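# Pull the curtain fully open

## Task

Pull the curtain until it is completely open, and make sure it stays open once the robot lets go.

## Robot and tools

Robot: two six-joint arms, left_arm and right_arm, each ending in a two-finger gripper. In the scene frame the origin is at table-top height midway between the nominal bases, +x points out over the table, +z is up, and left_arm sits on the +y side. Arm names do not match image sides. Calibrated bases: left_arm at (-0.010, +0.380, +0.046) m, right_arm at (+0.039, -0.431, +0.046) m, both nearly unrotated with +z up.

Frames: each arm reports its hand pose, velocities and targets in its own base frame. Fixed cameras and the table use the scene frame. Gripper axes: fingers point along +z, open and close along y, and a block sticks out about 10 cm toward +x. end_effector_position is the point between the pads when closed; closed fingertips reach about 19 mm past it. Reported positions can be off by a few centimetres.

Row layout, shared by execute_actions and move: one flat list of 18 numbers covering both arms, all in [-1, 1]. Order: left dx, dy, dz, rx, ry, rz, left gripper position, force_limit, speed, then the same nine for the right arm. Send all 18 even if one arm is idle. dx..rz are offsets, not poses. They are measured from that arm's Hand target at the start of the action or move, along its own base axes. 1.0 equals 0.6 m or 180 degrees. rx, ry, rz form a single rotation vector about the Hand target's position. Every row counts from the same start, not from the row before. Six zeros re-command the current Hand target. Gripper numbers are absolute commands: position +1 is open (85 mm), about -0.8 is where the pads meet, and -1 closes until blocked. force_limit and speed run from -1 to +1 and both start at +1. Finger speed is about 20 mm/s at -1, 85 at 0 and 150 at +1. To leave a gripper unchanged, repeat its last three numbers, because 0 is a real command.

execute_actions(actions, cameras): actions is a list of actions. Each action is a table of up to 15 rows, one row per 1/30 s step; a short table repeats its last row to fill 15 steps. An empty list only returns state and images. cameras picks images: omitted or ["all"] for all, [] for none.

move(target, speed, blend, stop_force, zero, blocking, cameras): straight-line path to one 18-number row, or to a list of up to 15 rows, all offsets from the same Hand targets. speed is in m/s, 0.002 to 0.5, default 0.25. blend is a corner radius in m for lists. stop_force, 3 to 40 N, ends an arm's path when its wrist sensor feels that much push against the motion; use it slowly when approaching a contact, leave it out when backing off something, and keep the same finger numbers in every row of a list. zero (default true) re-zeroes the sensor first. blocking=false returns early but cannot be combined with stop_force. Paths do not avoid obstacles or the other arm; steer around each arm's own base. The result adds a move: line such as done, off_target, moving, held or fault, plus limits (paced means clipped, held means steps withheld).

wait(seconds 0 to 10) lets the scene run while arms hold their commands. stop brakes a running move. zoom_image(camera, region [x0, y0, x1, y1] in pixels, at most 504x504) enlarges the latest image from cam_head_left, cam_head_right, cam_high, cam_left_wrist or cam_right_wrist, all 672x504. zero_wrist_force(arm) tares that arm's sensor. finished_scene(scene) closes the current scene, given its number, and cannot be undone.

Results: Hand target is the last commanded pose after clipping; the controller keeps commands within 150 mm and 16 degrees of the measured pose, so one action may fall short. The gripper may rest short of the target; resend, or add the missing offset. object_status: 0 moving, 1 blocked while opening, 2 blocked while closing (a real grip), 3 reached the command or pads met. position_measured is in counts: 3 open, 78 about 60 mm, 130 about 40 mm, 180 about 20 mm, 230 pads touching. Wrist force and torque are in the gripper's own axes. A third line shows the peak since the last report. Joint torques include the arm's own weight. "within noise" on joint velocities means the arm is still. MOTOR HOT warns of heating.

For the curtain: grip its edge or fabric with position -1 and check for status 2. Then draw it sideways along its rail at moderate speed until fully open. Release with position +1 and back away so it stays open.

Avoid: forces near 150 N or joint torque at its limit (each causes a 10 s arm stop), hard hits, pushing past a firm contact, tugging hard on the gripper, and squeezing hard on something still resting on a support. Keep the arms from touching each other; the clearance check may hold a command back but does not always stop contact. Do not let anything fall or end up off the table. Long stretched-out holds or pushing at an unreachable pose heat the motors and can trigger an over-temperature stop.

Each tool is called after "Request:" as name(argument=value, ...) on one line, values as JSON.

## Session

Request:
execute_actions(actions=[])

Request:
zoom_image(camera="cam_head_right", region=[230, 60, 600, 230])

Scene clock: 0.00 s.
left_arm: end_effector_position=(+0.1694, -0.3266, +0.2411) position_measured=3 object_status=3 end_effector_quat_wxyz=(+0.159, +0.966, -0.074, +0.189) | right_arm: end_effector_position=(+0.1977, +0.0027, +0.3438) position_measured=3 object_status=3 end_effector_quat_wxyz=(+0.026, +0.567, +0.823, -0.028)
Joint positions: left_arm=[-1.796 -2.254 2.389 -1.984 -1.152 1.558] | right_arm=[4.001 -0.737 -1.993 -2.033 1.514 2.066]
Joint velocities: within noise
Joint torques (N m): no reading
Motor temperatures (°C): left_arm=[36 35 31 44 37 41] | right_arm=[34 31 28 42 35 34]
Wrist force (N): no reading
Wrist torque (N m): no reading
Wrist force, peak (N): no reading
Hand target: left_arm +0.1694, -0.3266, +0.2411; +0.159, +0.966, -0.074, +0.189 | right_arm +0.1977, +0.0027, +0.3438; +0.026, +0.567, +0.823, -0.028
Tool commands: left_gripper/position=+1.0 left_gripper/force_limit=+1.0 left_gripper/speed=+1.0 right_gripper/position=+1.0 right_gripper/force_limit=+1.0 right_gripper/speed=+1.0

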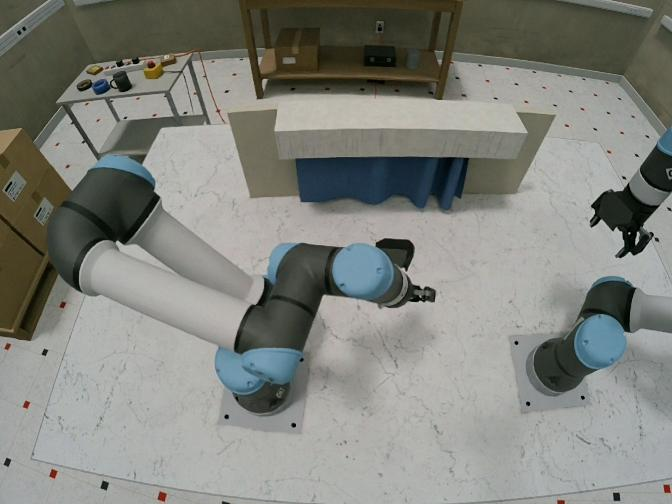

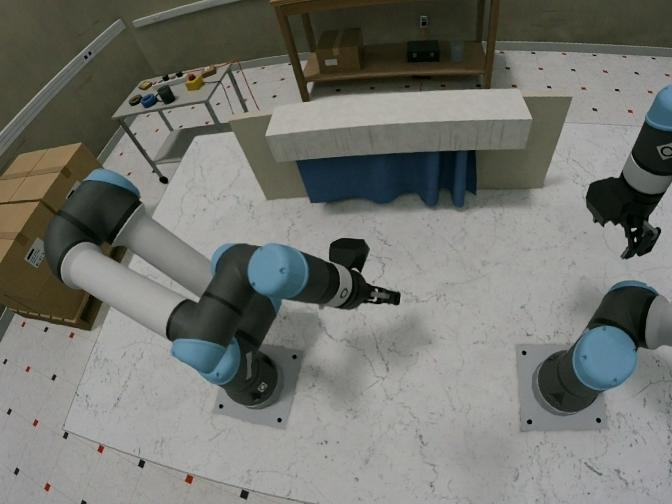

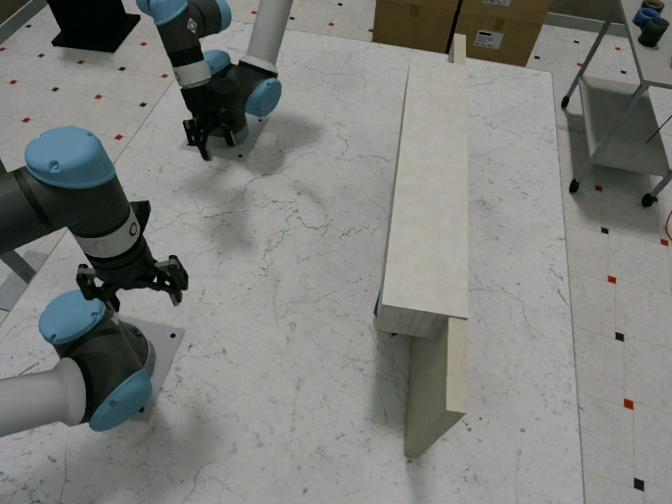

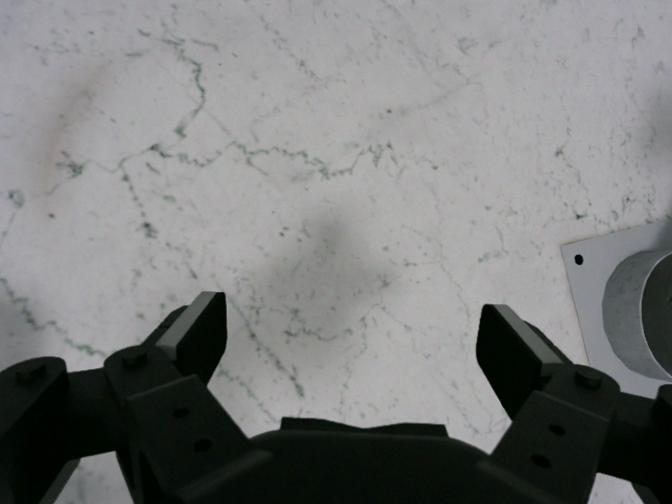

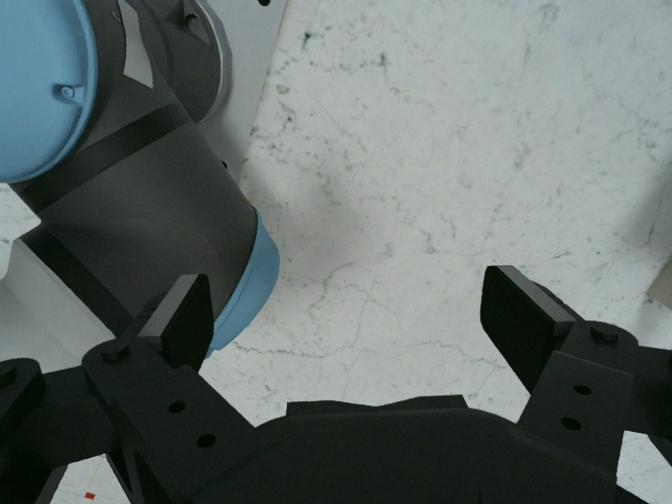

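Scaled by 1.362 from the camera's 672x504 image, which has a finer 960x720 frame.

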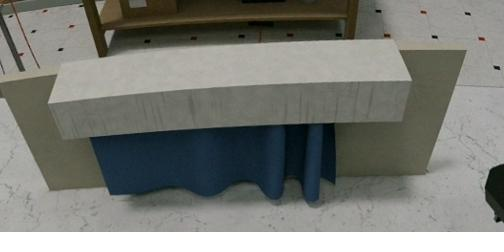

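Request:
zoom_image(camera="cam_head_right", region=[400, 130, 560, 220])

Request:
zoom_image(camera="cam_head_right", region=[250, 130, 410, 220])

Request:
zoom_image(camera="cam_high", region=[350, 270, 480, 470])

Scaled by 3.150 from the camera's 672x504 image, which has a finer 960x720 frame.

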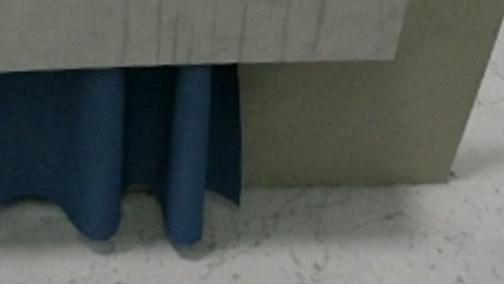

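Scaled by 3.150 from the camera's 672x504 image, which has a finer 960x720 frame.

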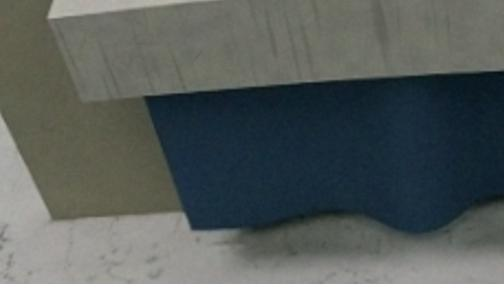

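Scaled by 2.520 from the camera's 672x504 image, which has a finer 960x720 frame.

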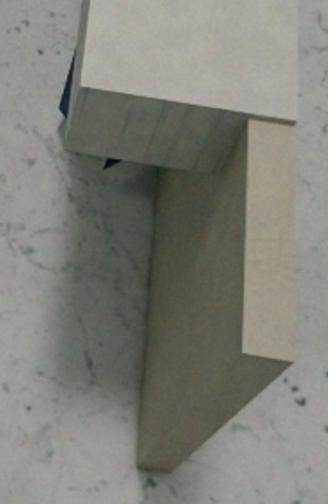

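Request:
move(target=[0.585,0.21,0.065,-0.206,-0.044,0.115,1,1,1,0,0,0,0,0,0,1,1,1], speed=0.3, cameras=["cam_head_right"])

Request:
move(target=[0.063,0.437,-0.15,-0.206,-0.044,0.115,1,1,1,0,0,0,0,0,0,1,1,1], speed=0.3, cameras=["cam_head_right","cam_left_wrist","cam_high"])

Scene clock: 5.50 s.
left_arm: end_effector_position=(+0.5204, -0.2006, +0.2801) position_measured=3 object_status=3 end_effector_quat_wxyz=(+0.415, +0.848, +0.151, +0.292) | right_arm: end_effector_position=(+0.1977, +0.0027, +0.3438) position_measured=3 object_status=3 end_effector_quat_wxyz=(+0.026, +0.567, +0.823, -0.028)
Joint positions: left_arm=[-0.492 -1.564 2.32 -3.372 -1.823 2.151] | right_arm=[4.001 -0.737 -1.993 -2.033 1.514 2.066]
Joint velocities: within noise
Joint torques (N m): left_arm=[11.2 -9.22 -35.64 -5.67 -2.9 -0.64] | right_arm=[2.55 -10.73 23.62 3.01 -0.67 0.48]
Motor temperatures (°C): left_arm=[36 35 31 44 37 41] | right_arm=[34 31 28 42 35 34]
Wrist force (N): left_arm=[0.1 -1.7 -1.1] | right_arm=[-0.2 0.1 0.0]
Wrist torque (N m): left_arm=[-0.15 0.01 0.00] | right_arm=[0.01 0.03 0.00]
Wrist force, peak (N): left_arm=[3.5 0.2 -3.4] | right_arm=[-0.2 0.0 0.6]
Hand target: left_arm +0.5204, -0.2006, +0.2801; +0.415, +0.848, +0.151, +0.292 | right_arm +0.1977, +0.0027, +0.3438; +0.026, +0.567, +0.823, -0.028
Off the commanded pose: left_arm 0.000 m, 0 deg | right_arm 0.000 m, 0 deg.
move: done
Images, in order (width x height): cam_head_right 672x504.

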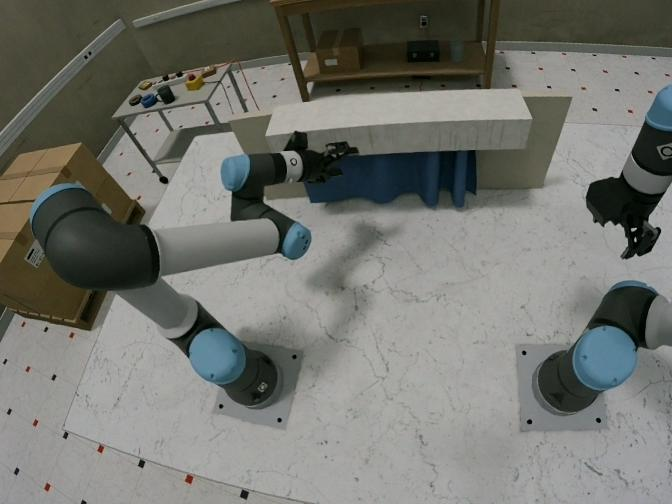

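Scene clock: 7.73 s.
left_arm: end_effector_position=(+0.5423, -0.0190, +0.2167) position_measured=3 object_status=3 end_effector_quat_wxyz=(+0.552, +0.704, +0.294, +0.337) | right_arm: end_effector_position=(+0.1977, +0.0027, +0.3438) position_measured=3 object_status=3 end_effector_quat_wxyz=(+0.026, +0.567, +0.823, -0.028)
Joint positions: left_arm=[-0.011 -1.075 2.352 -4.219 -2.176 1.838] | right_arm=[4.001 -0.737 -1.993 -2.033 1.514 2.066]
Joint velocities: within noise
Joint torques (N m): left_arm=[0.7 -29.28 -8.01 -0.75 -0.17 0.15] | right_arm=[3.29 -10.95 24.49 3.07 -0.88 0.59]
Motor temperatures (°C): left_arm=[36 35 31 44 37 41] | right_arm=[34 31 28 42 35 34]
Wrist force (N): left_arm=[-12.5 -8.1 -32.0] | right_arm=[-0.2 0.2 0.4]
Wrist torque (N m): left_arm=[-1.44 0.10 0.61] | right_arm=[0.03 0.03 0.00]
Wrist force, peak (N): left_arm=[-88.4 -2.9 -97.5] | right_arm=[-0.2 0.2 0.4]
Hand target: left_arm +0.5423, -0.0190, +0.2167; +0.552, +0.704, +0.294, +0.337 (not the last commanded pose) | right_arm +0.1977, +0.0027, +0.3438; +0.026, +0.567, +0.823, -0.028
Tool commands: left_gripper/position=+1.0 left_gripper/force_limit=+1.0 left_gripper/speed=+1.0 right_gripper/position=+1.0 right_gripper/force_limit=+1.0 right_gripper/speed=+1.0
Off the commanded pose: left_arm 0.086 m, 15 deg | right_arm 0.000 m, 0 deg.
TORQUE FAULT: the external load on joint 5 (wrist 2) of the left arm reached its load limit, and that arm stopped. A torque fault puts only its own arm into a fault stop. That arm's remaining commands of this call were not run. That arm may still press on what stopped it. That arm is still stopped at the end of this call. That arm stays stopped for about 9 more seconds. Until then a move that you send moves the other arm only, and its call returns only when the move has ended. Once the stop has ended, the next robot result says so. If the stop ends while you think or write, that arm runs what you send next, counted from a new Hand target: where the arm stands when the stop ends. While its stop runs, an arm takes no new command, but its gripper still runs the gripper command that each later call begins with. Until it ends, the stop uses up actions while you think or wait. An arm that is not stopped still takes commands.
move: fault (left_arm)
Images, in order (width x height): cam_head_right 672x504, cam_high 672x504, cam_left_wrist 672x504.

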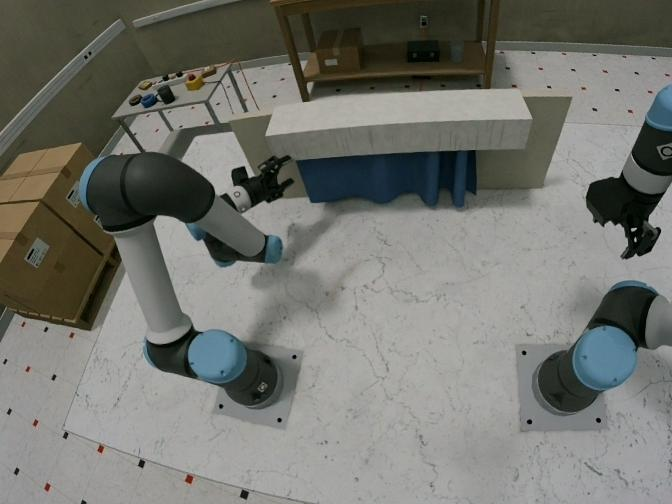

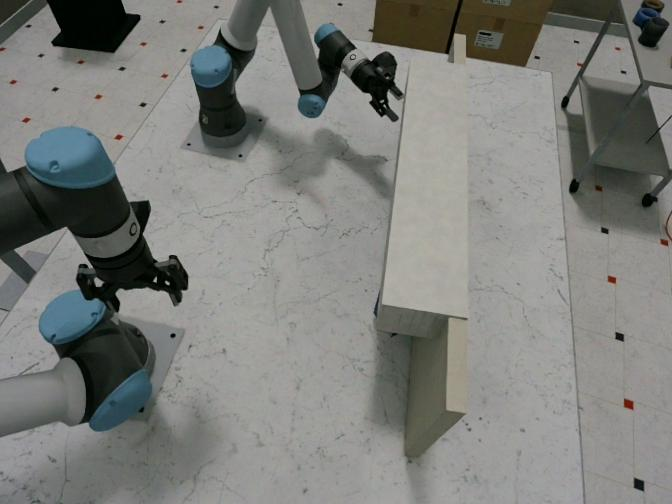

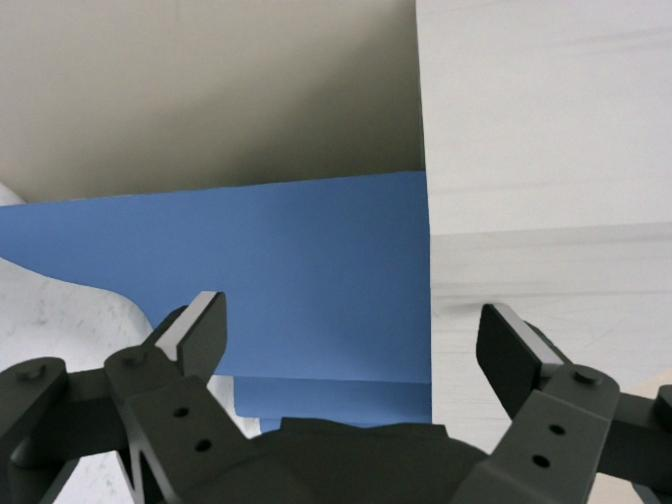

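Request:
wait(seconds=10, cameras=["cam_left_wrist"])

Scene clock: 18.73 s.
left_arm: end_effector_position=(+0.5423, -0.0190, +0.2167) position_measured=3 object_status=3 end_effector_quat_wxyz=(+0.552, +0.703, +0.294, +0.337) | right_arm: end_effector_position=(+0.1977, +0.0027, +0.3438) position_measured=3 object_status=3 end_effector_quat_wxyz=(+0.026, +0.567, +0.823, -0.028)
Joint positions: left_arm=[-0.011 -1.075 2.352 -4.22 -2.176 1.838] | right_arm=[4.001 -0.737 -1.993 -2.033 1.514 2.066]
Joint velocities: within noise
Joint torques (N m): left_arm=[0.54 -29.56 -8.1 -0.71 -0.05 -0.03] | right_arm=[5.82 -8.93 26.78 3.23 -1.15 1.38]
Motor temperatures (°C): left_arm=[36 35 31 44 37 41] | right_arm=[34 31 28 42 35 34]
Wrist force (N): left_arm=[-12.0 -7.9 -33.2] | right_arm=[0.2 0.0 0.2]
Wrist torque (N m): left_arm=[-1.51 0.09 0.60] | right_arm=[0.00 -0.03 0.00]
Wrist force, peak (N): left_arm=[-12.1 -7.8 -33.3] | right_arm=[0.0 -0.2 0.5]
Hand target: left_arm +0.5423, -0.0190, +0.2167; +0.552, +0.703, +0.294, +0.337 (not the last commanded pose) | right_arm +0.1977, +0.0027, +0.3438; +0.026, +0.567, +0.823, -0.028
Tool commands: left_gripper/position=+1.0 left_gripper/force_limit=+1.0 left_gripper/speed=+1.0 right_gripper/position=+1.0 right_gripper/force_limit=+1.0 right_gripper/speed=+1.0
Off the commanded pose: left_arm 0.086 m, 15 deg | right_arm 0.000 m, 0 deg.
TORQUE FAULT, CONTINUED: the left arm's stop, for the torque fault of joint 5 (wrist 2) that an earlier result reported, is over. The rest of the stop counts as 18 of the actions that you can send in this scene. That arm's target is now where it stood when the stop ended, not its last command. That arm keeps its grip as last carried out and accepts commands again: back off and push less far. That arm stops again whenever a joint's load reaches its limit.
wait: 10.00 s; at rest from the start
Images, in order (width x height): cam_left_wrist 672x504.

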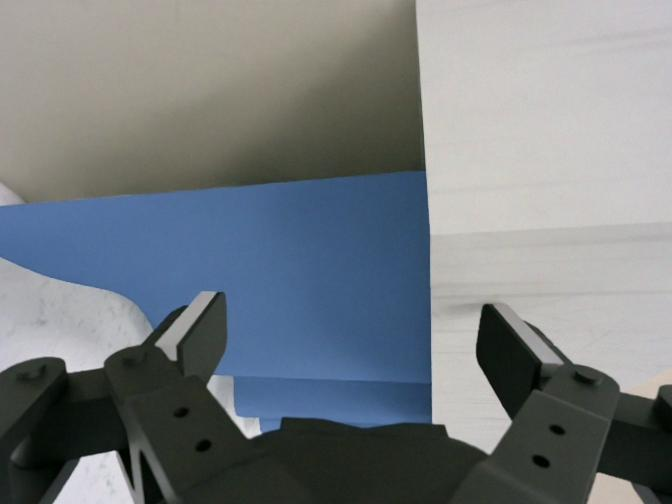

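Request:
move(target=[[-0.1,0,-0.02,0,0,0,1,1,1,0,0,0,0,0,0,1,1,1],[-0.06,0.17,-0.176,-0.074,-0.019,0.04,1,1,1,0,0,0,0,0,0,1,1,1],[0.146,0.192,-0.176,-0.074,-0.019,0.04,1,1,1,0,0,0,0,0,0,1,1,1]], speed=[0.1,0.2,0.15], blend=0.01, cameras=["cam_head_right","cam_left_wrist"])

Scene clock: 22.03 s.
left_arm: end_effector_position=(+0.5184, +0.0824, +0.1130) position_measured=3 object_status=3 end_effector_quat_wxyz=(+0.613, +0.608, +0.357, +0.355) | right_arm: end_effector_position=(+0.1977, +0.0027, +0.3438) position_measured=3 object_status=3 end_effector_quat_wxyz=(+0.026, +0.567, +0.823, -0.028)
Joint positions: left_arm=[0.238 -0.605 2.21 -4.753 -2.323 1.56] | right_arm=[4.001 -0.737 -1.993 -2.033 1.514 2.066]
Joint velocities: within noise
Joint torques (N m): left_arm=[0.5 -37.23 -1.04 -1.68 0.22 -0.09] | right_arm=[6.86 -8.22 27.93 3.3 -1.06 1.41]
Motor temperatures (°C): left_arm=[36 35 31 44 37 41] | right_arm=[34 31 28 42 35 34]
Wrist force (N): left_arm=[1.8 -2.6 -5.8] | right_arm=[0.2 0.0 0.2]
Wrist torque (N m): left_arm=[-0.16 -0.25 0.06] | right_arm=[-0.01 -0.03 0.00]
Wrist force, peak (N): left_arm=[-12.2 -7.9 -33.4] | right_arm=[-0.1 0.0 0.5]
Hand target: left_arm +0.5184, +0.0824, +0.1130; +0.613, +0.608, +0.357, +0.355 (not the last commanded pose) | right_arm +0.1977, +0.0027, +0.3438; +0.026, +0.567, +0.823, -0.028
Tool commands: left_gripper/position=+1.0 left_gripper/force_limit=+1.0 left_gripper/speed=+1.0 right_gripper/position=+1.0 right_gripper/force_limit=+1.0 right_gripper/speed=+1.0
Off the commanded pose: left_arm 0.112 m, 1 deg | right_arm 0.000 m, 0 deg.
FORCE FAULT: contact force on the left arm reached its limit, and that arm stopped. The contact can be on any part of that arm, not only on its tool. That arm's remaining commands of this call were not run. That arm is still stopped at the end of this call. That arm stays stopped for about 10 more seconds. Until then a move that you send moves the other arm only, and its call returns only when the move has ended. Once the stop has ended, the next robot result says so. If the stop ends while you think or write, that arm runs what you send next, counted from a new Hand target: where the arm stands when the stop ends. While its stop runs, an arm takes no new command, but its gripper still runs the gripper command that each later call begins with. Until it ends, the stop uses up actions while you think or wait. An arm that is not stopped still takes commands.
move: fault (left_arm); path passed 2 of 3 targets
Images, in order (width x height): cam_head_right 672x504, cam_left_wrist 672x504.

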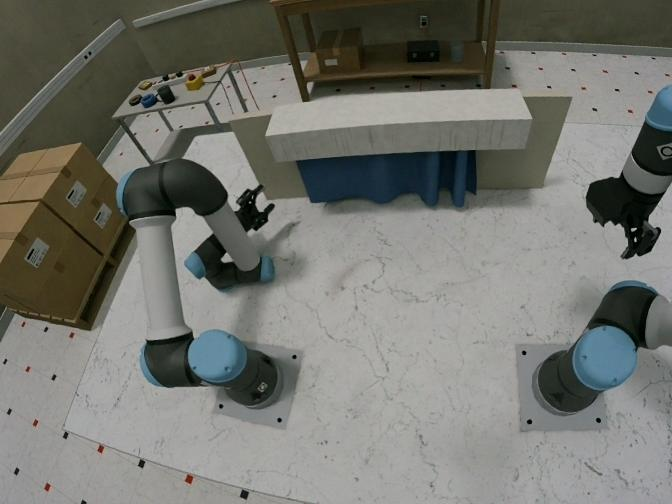

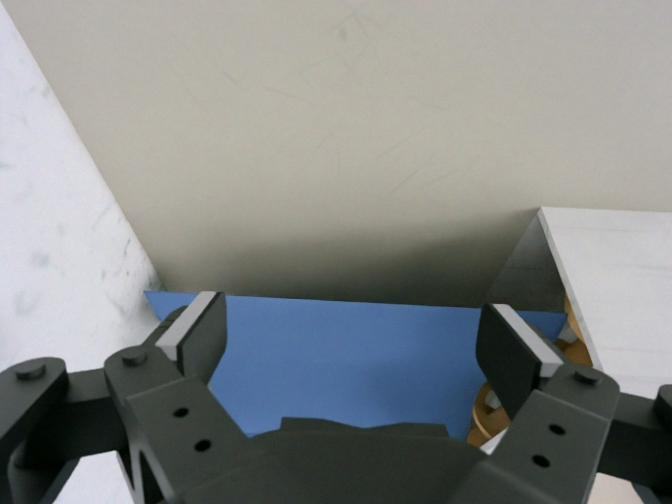

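Request:
wait(seconds=10, cameras=["cam_high"])

Request:
zoom_image(camera="cam_high", region=[180, 0, 420, 170])

Scene clock: 32.67 s.
left_arm: end_effector_position=(+0.5184, +0.0824, +0.1130) position_measured=3 object_status=3 end_effector_quat_wxyz=(+0.613, +0.608, +0.357, +0.355) | right_arm: end_effector_position=(+0.1977, +0.0027, +0.3438) position_measured=3 object_status=3 end_effector_quat_wxyz=(+0.026, +0.567, +0.823, -0.028)
Joint positions: left_arm=[0.238 -0.605 2.21 -4.753 -2.323 1.56] | right_arm=[4.001 -0.737 -1.993 -2.033 1.514 2.066]
Joint velocities: within noise
Joint torques (N m): left_arm=[-0.03 -37.5 -1.55 -1.7 0.25 -0.02] | right_arm=[5.5 -7.42 31.53 3.47 -0.94 1.58]
Motor temperatures (°C): left_arm=[36 34 30 44 37 41] | right_arm=[34 31 28 42 35 34]
Wrist force (N): left_arm=[1.8 -2.6 -5.7] | right_arm=[0.1 -0.1 0.2]
Wrist torque (N m): left_arm=[-0.16 -0.25 0.06] | right_arm=[0.00 -0.02 0.00]
Wrist force, peak (N): left_arm=[1.9 -2.6 -6.1] | right_arm=[-0.3 0.1 0.5]
Hand target: left_arm +0.5184, +0.0824, +0.1130; +0.613, +0.608, +0.357, +0.355 (not the last commanded pose) | right_arm +0.1977, +0.0027, +0.3438; +0.026, +0.567, +0.823, -0.028
Tool commands: left_gripper/position=+1.0 left_gripper/force_limit=+1.0 left_gripper/speed=+1.0 right_gripper/position=+1.0 right_gripper/force_limit=+1.0 right_gripper/speed=+1.0
Off the commanded pose: left_arm 0.112 m, 1 deg | right_arm 0.000 m, 0 deg.
FORCE FAULT, CONTINUED: the left arm's stop, for the force fault that an earlier result reported, is over. The rest of the stop counts as 19 of the actions that you can send in this scene. That arm's target is now where it stood when the stop ended, not its last command. That arm accepts commands again.
wait: 10.00 s; at rest from the start
Images, in order (width x height): cam_high 672x504.

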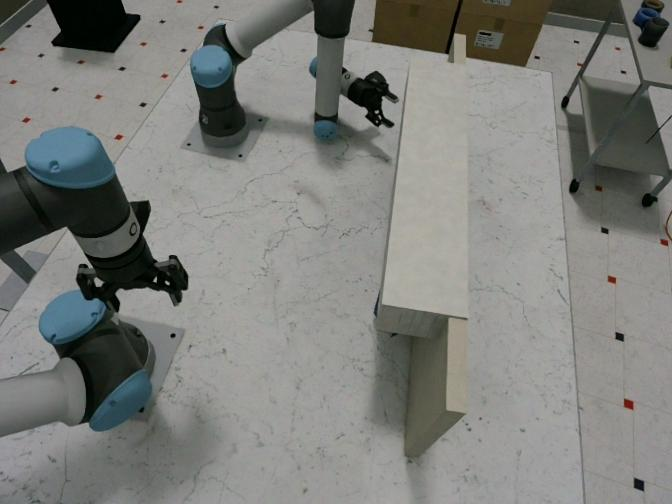

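Scaled by 2.100 from the camera's 672x504 image, which has a finer 960x720 frame.

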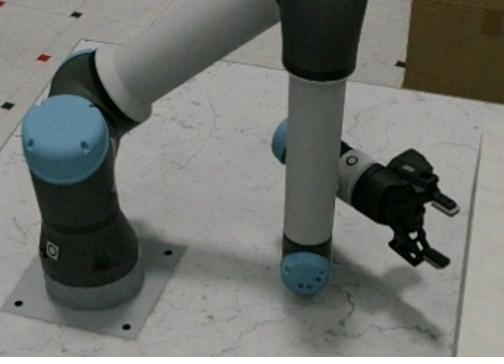

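Request:
move(target=[0,0,0.053,0,0,0,1,1,1,0,0,0,0,0,0,1,1,1], speed=0.06)

Scene clock: 35.03 s.
left_arm: end_effector_position=(+0.5184, +0.0824, +0.1448) position_measured=3 object_status=3 end_effector_quat_wxyz=(+0.613, +0.608, +0.357, +0.355) | right_arm: end_effector_position=(+0.1977, +0.0027, +0.3438) position_measured=3 object_status=3 end_effector_quat_wxyz=(+0.026, +0.567, +0.823, -0.028)
Joint positions: left_arm=[0.238 -0.699 2.242 -4.691 -2.323 1.56] | right_arm=[4.001 -0.737 -1.993 -2.033 1.514 2.066]
Joint velocities: within noise
Joint torques (N m): left_arm=[-3.07 -50.52 12.84 -0.08 0.08 0.7] | right_arm=[5.33 -6.75 31.71 3.52 -0.84 1.41]
Motor temperatures (°C): left_arm=[36 34 30 44 37 41] | right_arm=[34 31 28 42 35 34]
Wrist force (N): left_arm=[1.5 -2.6 -5.8] | right_arm=[-0.1 0.2 0.3]
Wrist torque (N m): left_arm=[-0.17 -0.20 0.04] | right_arm=[0.03 0.01 0.00]
Wrist force, peak (N): left_arm=[0.9 -2.8 -7.4] | right_arm=[-0.2 0.3 0.3]
Hand target: left_arm +0.5184, +0.0824, +0.1448; +0.613, +0.608, +0.357, +0.355 | right_arm +0.1977, +0.0027, +0.3438; +0.026, +0.567, +0.823, -0.028
Off the commanded pose: left_arm 0.000 m, 0 deg | right_arm 0.000 m, 0 deg.
move: done

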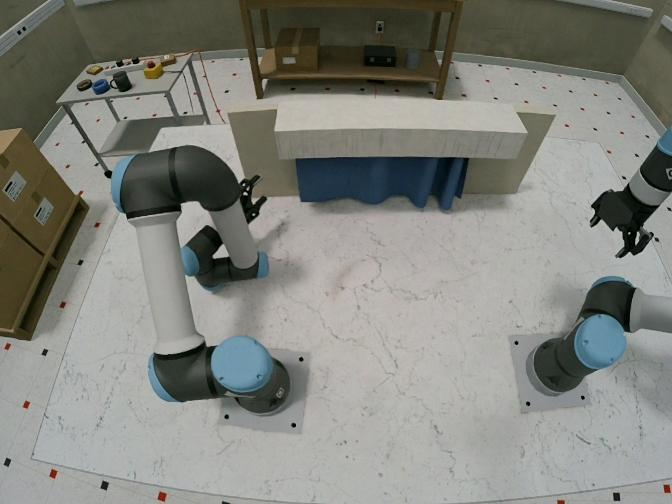

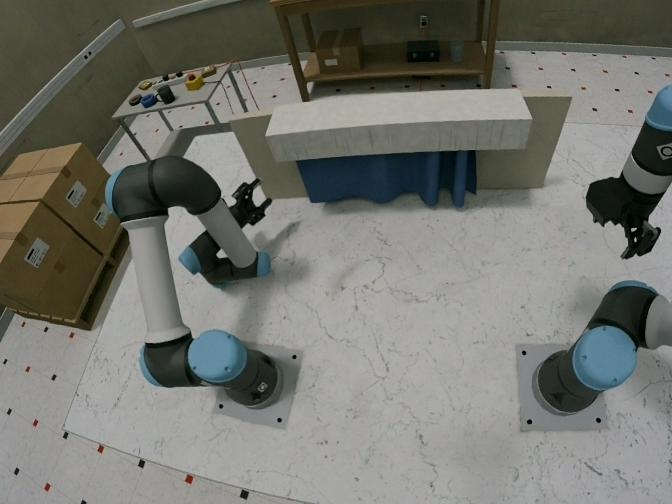

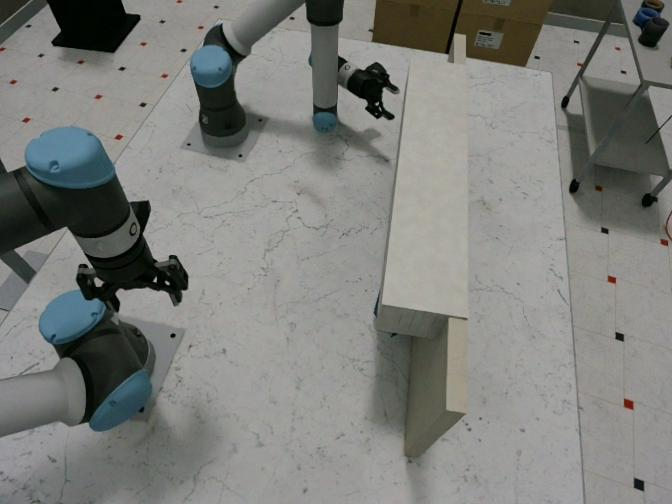

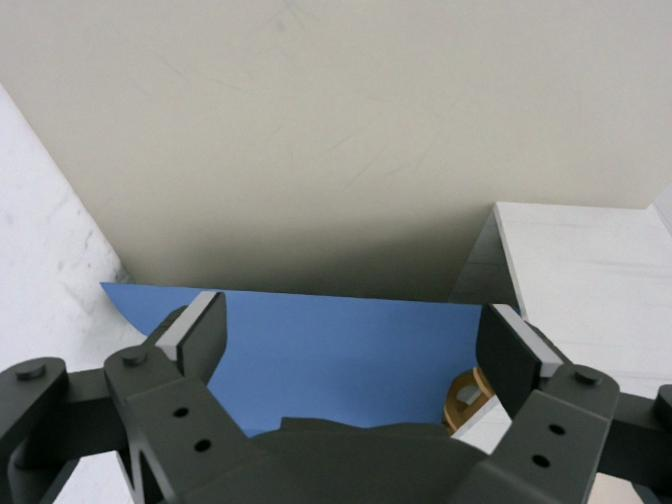

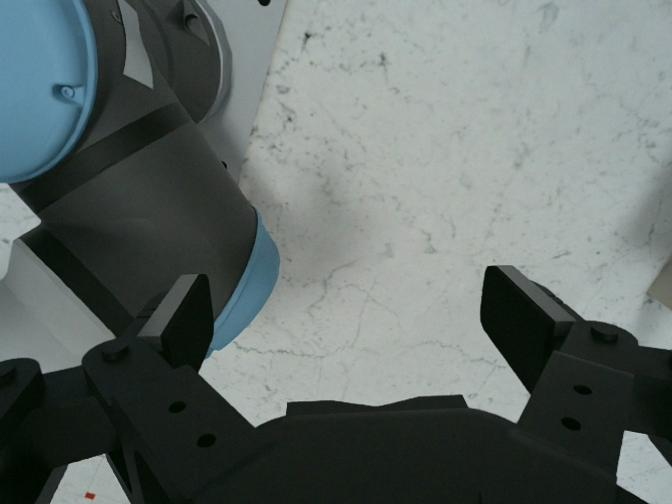

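Request:
move(target=[0.16,0.03,0,0,0,0,1,1,1,0,0,0,0,0,0,1,1,1], speed=0.08, stop_force=12)

Request:
move(target=[0.17,0,0,0,0,0,1,1,1,0,0,0,0,0,0,1,1,1], speed=0.03, stop_force=5)

Scene clock: 37.67 s.
left_arm: end_effector_position=(+0.6144, +0.1004, +0.1448) position_measured=3 object_status=3 end_effector_quat_wxyz=(+0.613, +0.608, +0.357, +0.355) | right_arm: end_effector_position=(+0.1977, +0.0027, +0.3438) position_measured=3 object_status=3 end_effector_quat_wxyz=(+0.026, +0.567, +0.823, -0.028)
Joint positions: left_arm=[0.226 -0.663 1.983 -4.469 -2.311 1.56] | right_arm=[4.001 -0.737 -1.993 -2.033 1.514 2.066]
Joint velocities: within noise
Joint torques (N m): left_arm=[-10.37 -27.03 -20.15 -0.41 1 0.64] | right_arm=[5.38 -7.44 31.62 3.48 -0.97 1.48]
Motor temperatures (°C): left_arm=[36 34 30 44 37 41] | right_arm=[34 31 28 42 35 34]
Wrist force (N): left_arm=[1.6 -2.6 -5.8] | right_arm=[0.0 -0.2 0.0]
Wrist torque (N m): left_arm=[-0.17 -0.22 0.05] | right_arm=[-0.03 0.01 0.00]
Wrist force, peak (N): left_arm=[0.9 -2.8 -6.5] | right_arm=[-0.1 0.0 0.5]
Hand target: left_arm +0.6144, +0.1004, +0.1448; +0.613, +0.608, +0.357, +0.355 | right_arm +0.1977, +0.0027, +0.3438; +0.026, +0.567, +0.823, -0.028
Off the commanded pose: left_arm 0.000 m, 0 deg | right_arm 0.000 m, 0 deg.
move: done

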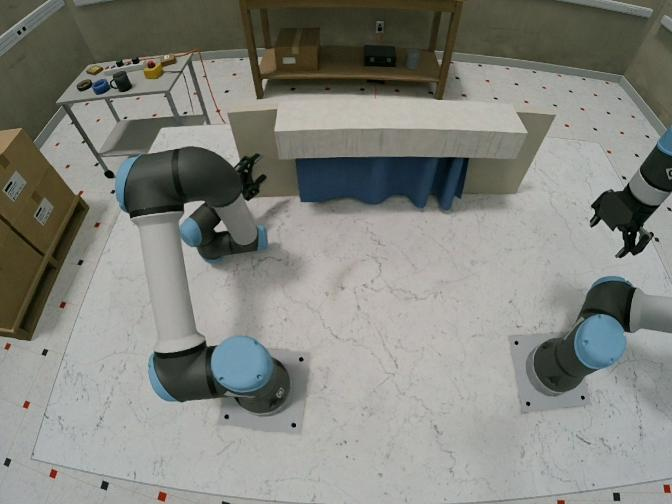

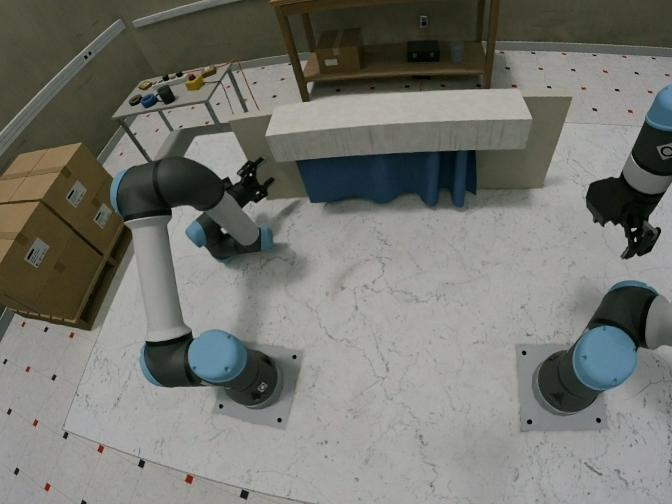

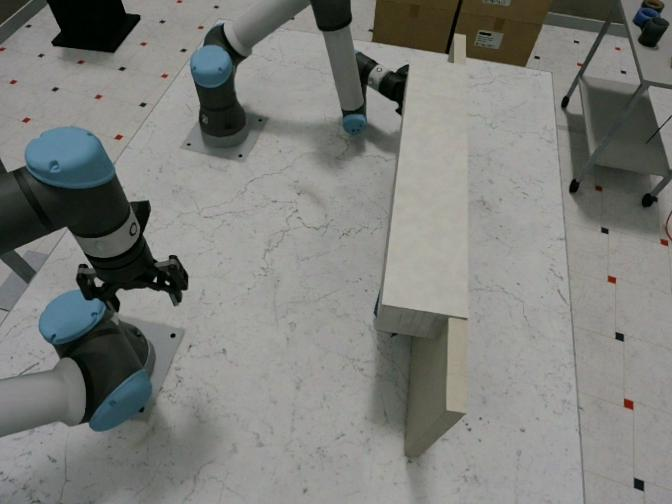

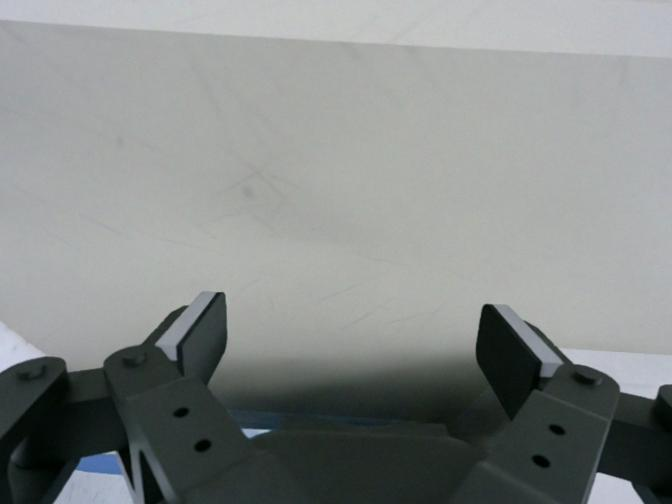

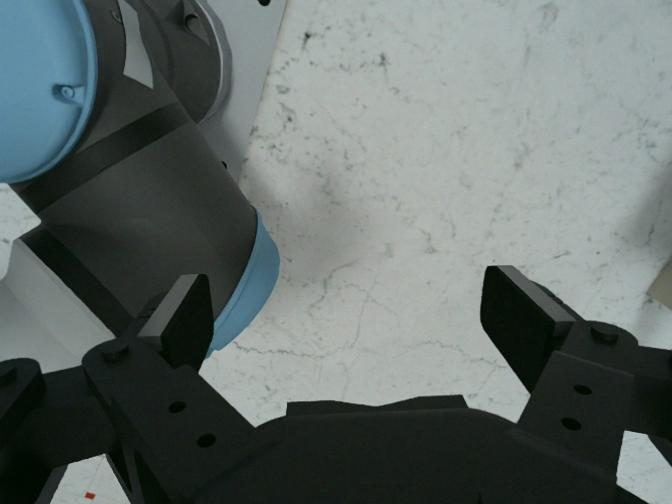

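Scene clock: 39.73 s.
left_arm: end_effector_position=(+0.6390, +0.1004, +0.1449) position_measured=3 object_status=3 end_effector_quat_wxyz=(+0.613, +0.608, +0.357, +0.355) | right_arm: end_effector_position=(+0.1977, +0.0027, +0.3438) position_measured=3 object_status=3 end_effector_quat_wxyz=(+0.026, +0.567, +0.823, -0.028)
Joint positions: left_arm=[0.214 -0.647 1.919 -4.42 -2.299 1.561] | right_arm=[4.001 -0.737 -1.993 -2.033 1.514 2.066]
Joint velocities: within noise
Joint torques (N m): left_arm=[5.96 -56.03 5.05 -0.91 -1.89 0.22] | right_arm=[5.07 -7.21 32.78 3.59 -0.95 1.44]
Motor temperatures (°C): left_arm=[36 34 30 44 37 41] | right_arm=[34 31 28 42 35 34]
Wrist force (N): left_arm=[-0.8 -0.6 -10.3] | right_arm=[-0.1 0.1 0.2]
Wrist torque (N m): left_arm=[-0.35 -0.24 0.20] | right_arm=[0.02 0.01 0.00]
Wrist force, peak (N): left_arm=[-11.1 -11.1 -34.0] | right_arm=[-0.1 0.0 0.5]
Hand target: left_arm +0.6390, +0.1004, +0.1449; +0.613, +0.608, +0.357, +0.355 (not the last commanded pose) | right_arm +0.1977, +0.0027, +0.3438; +0.026, +0.567, +0.823, -0.028
Off the commanded pose: left_arm 0.077 m, 0 deg | right_arm 0.000 m, 0 deg.
move: contact (left_arm)

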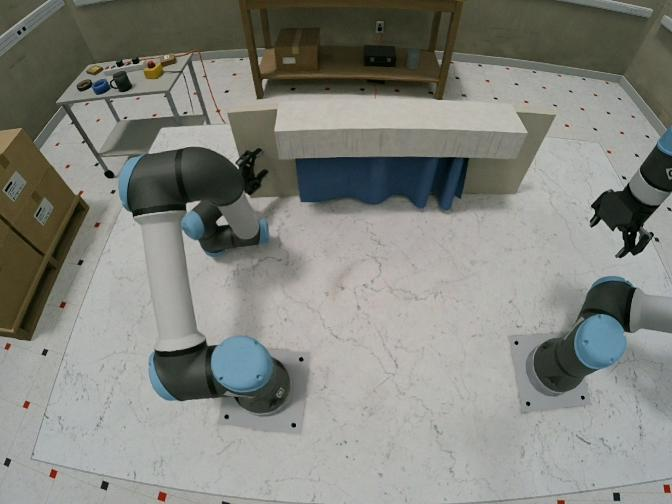

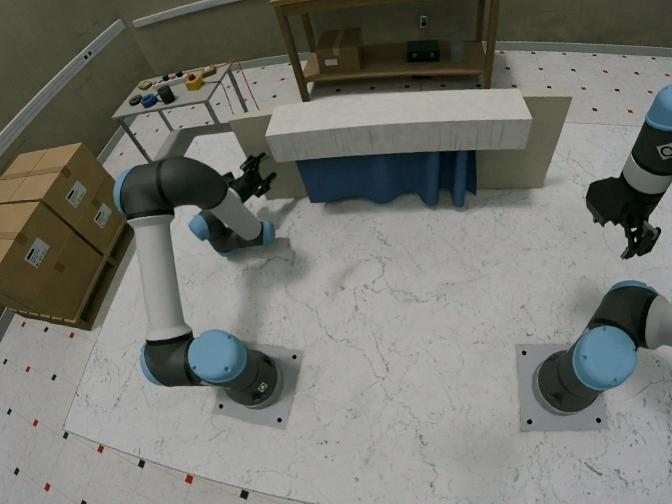

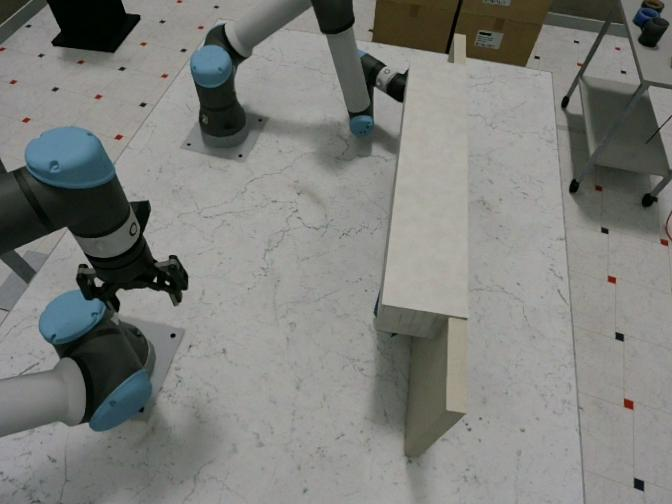

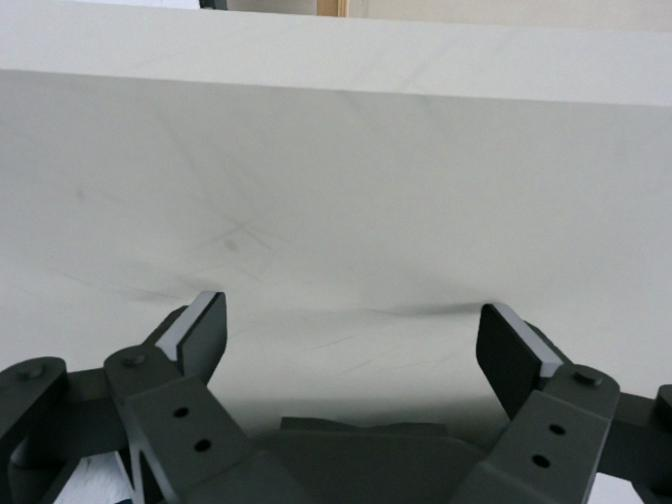

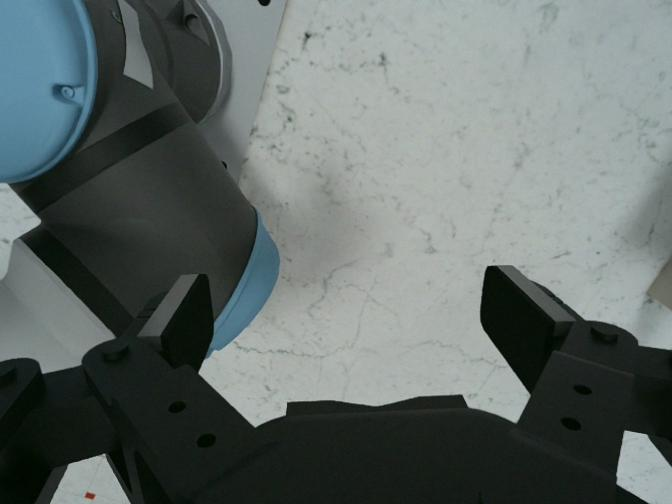

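Request:
move(target=[[-0.017,0,0,0,0,0,1,1,1,0,0,0,0,0,0,1,1,1],[0.002,-0.28,0,0,0,0,1,1,1,0,0,0,0,0,0,1,1,1]], speed=[0.03,0.08], stop_force=20)

Scene clock: 44.07 s.
left_arm: end_effector_position=(+0.6402, -0.0676, +0.1449) position_measured=3 object_status=3 end_effector_quat_wxyz=(+0.613, +0.608, +0.357, +0.355) | right_arm: end_effector_position=(+0.1977, +0.0027, +0.3438) position_measured=3 object_status=3 end_effector_quat_wxyz=(+0.026, +0.567, +0.823, -0.028)
Joint positions: left_arm=[-0.182 -0.681 2.074 -4.54 -1.902 1.563] | right_arm=[4.001 -0.737 -1.993 -2.033 1.514 2.066]
Joint velocities: within noise
Joint torques (N m): left_arm=[-10.94 -54.16 7.39 -4.01 2.76 0.52] | right_arm=[5.29 -5.48 33.39 3.59 -0.94 1.44]
Motor temperatures (°C): left_arm=[36 34 30 44 37 41] | right_arm=[34 31 28 42 35 34]
Wrist force (N): left_arm=[1.8 -2.4 -6.2] | right_arm=[0.0 0.0 0.1]
Wrist torque (N m): left_arm=[-0.14 -0.23 0.04] | right_arm=[0.00 0.00 0.01]
Wrist force, peak (N): left_arm=[-0.8 -0.5 -10.6] | right_arm=[0.1 0.1 0.5]
Hand target: left_arm +0.6402, -0.0676, +0.1449; +0.613, +0.608, +0.357, +0.355 | right_arm +0.1977, +0.0027, +0.3438; +0.026, +0.567, +0.823, -0.028
Off the commanded pose: left_arm 0.000 m, 0 deg | right_arm 0.000 m, 0 deg.
move: done

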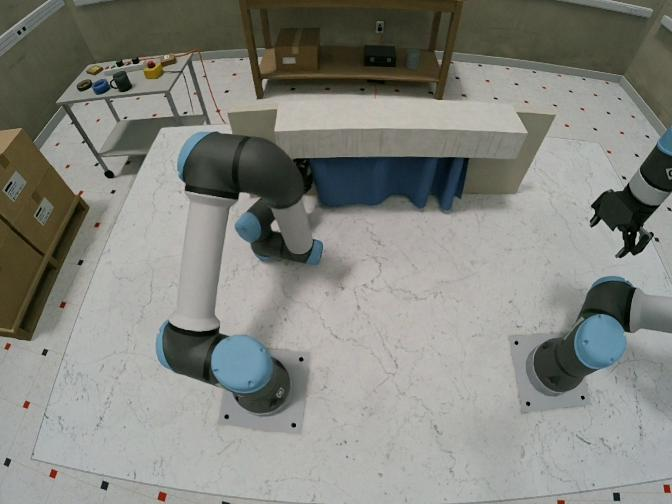

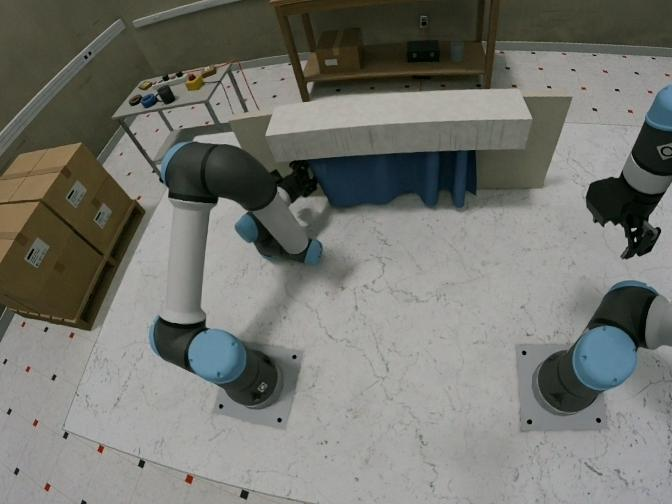

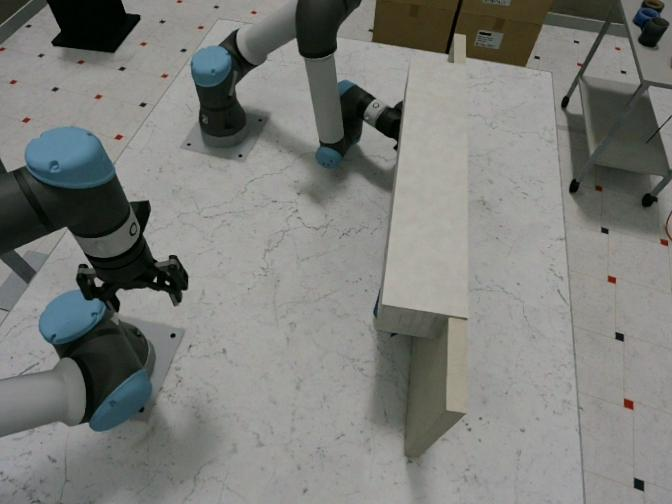

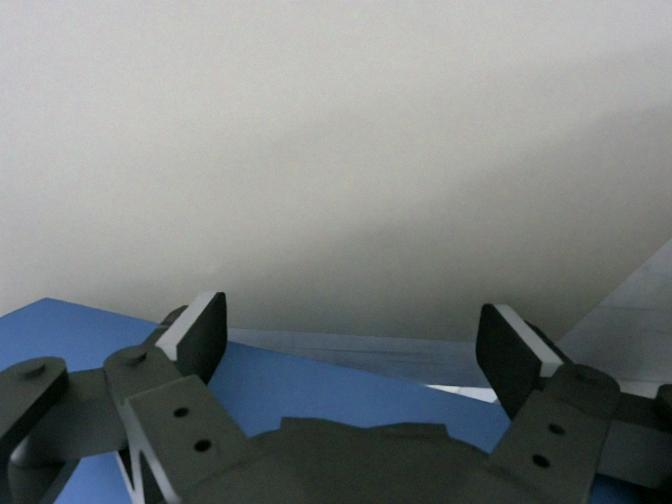

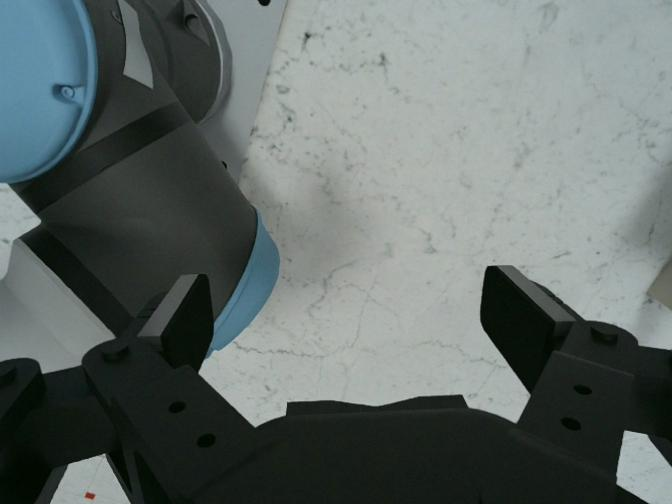

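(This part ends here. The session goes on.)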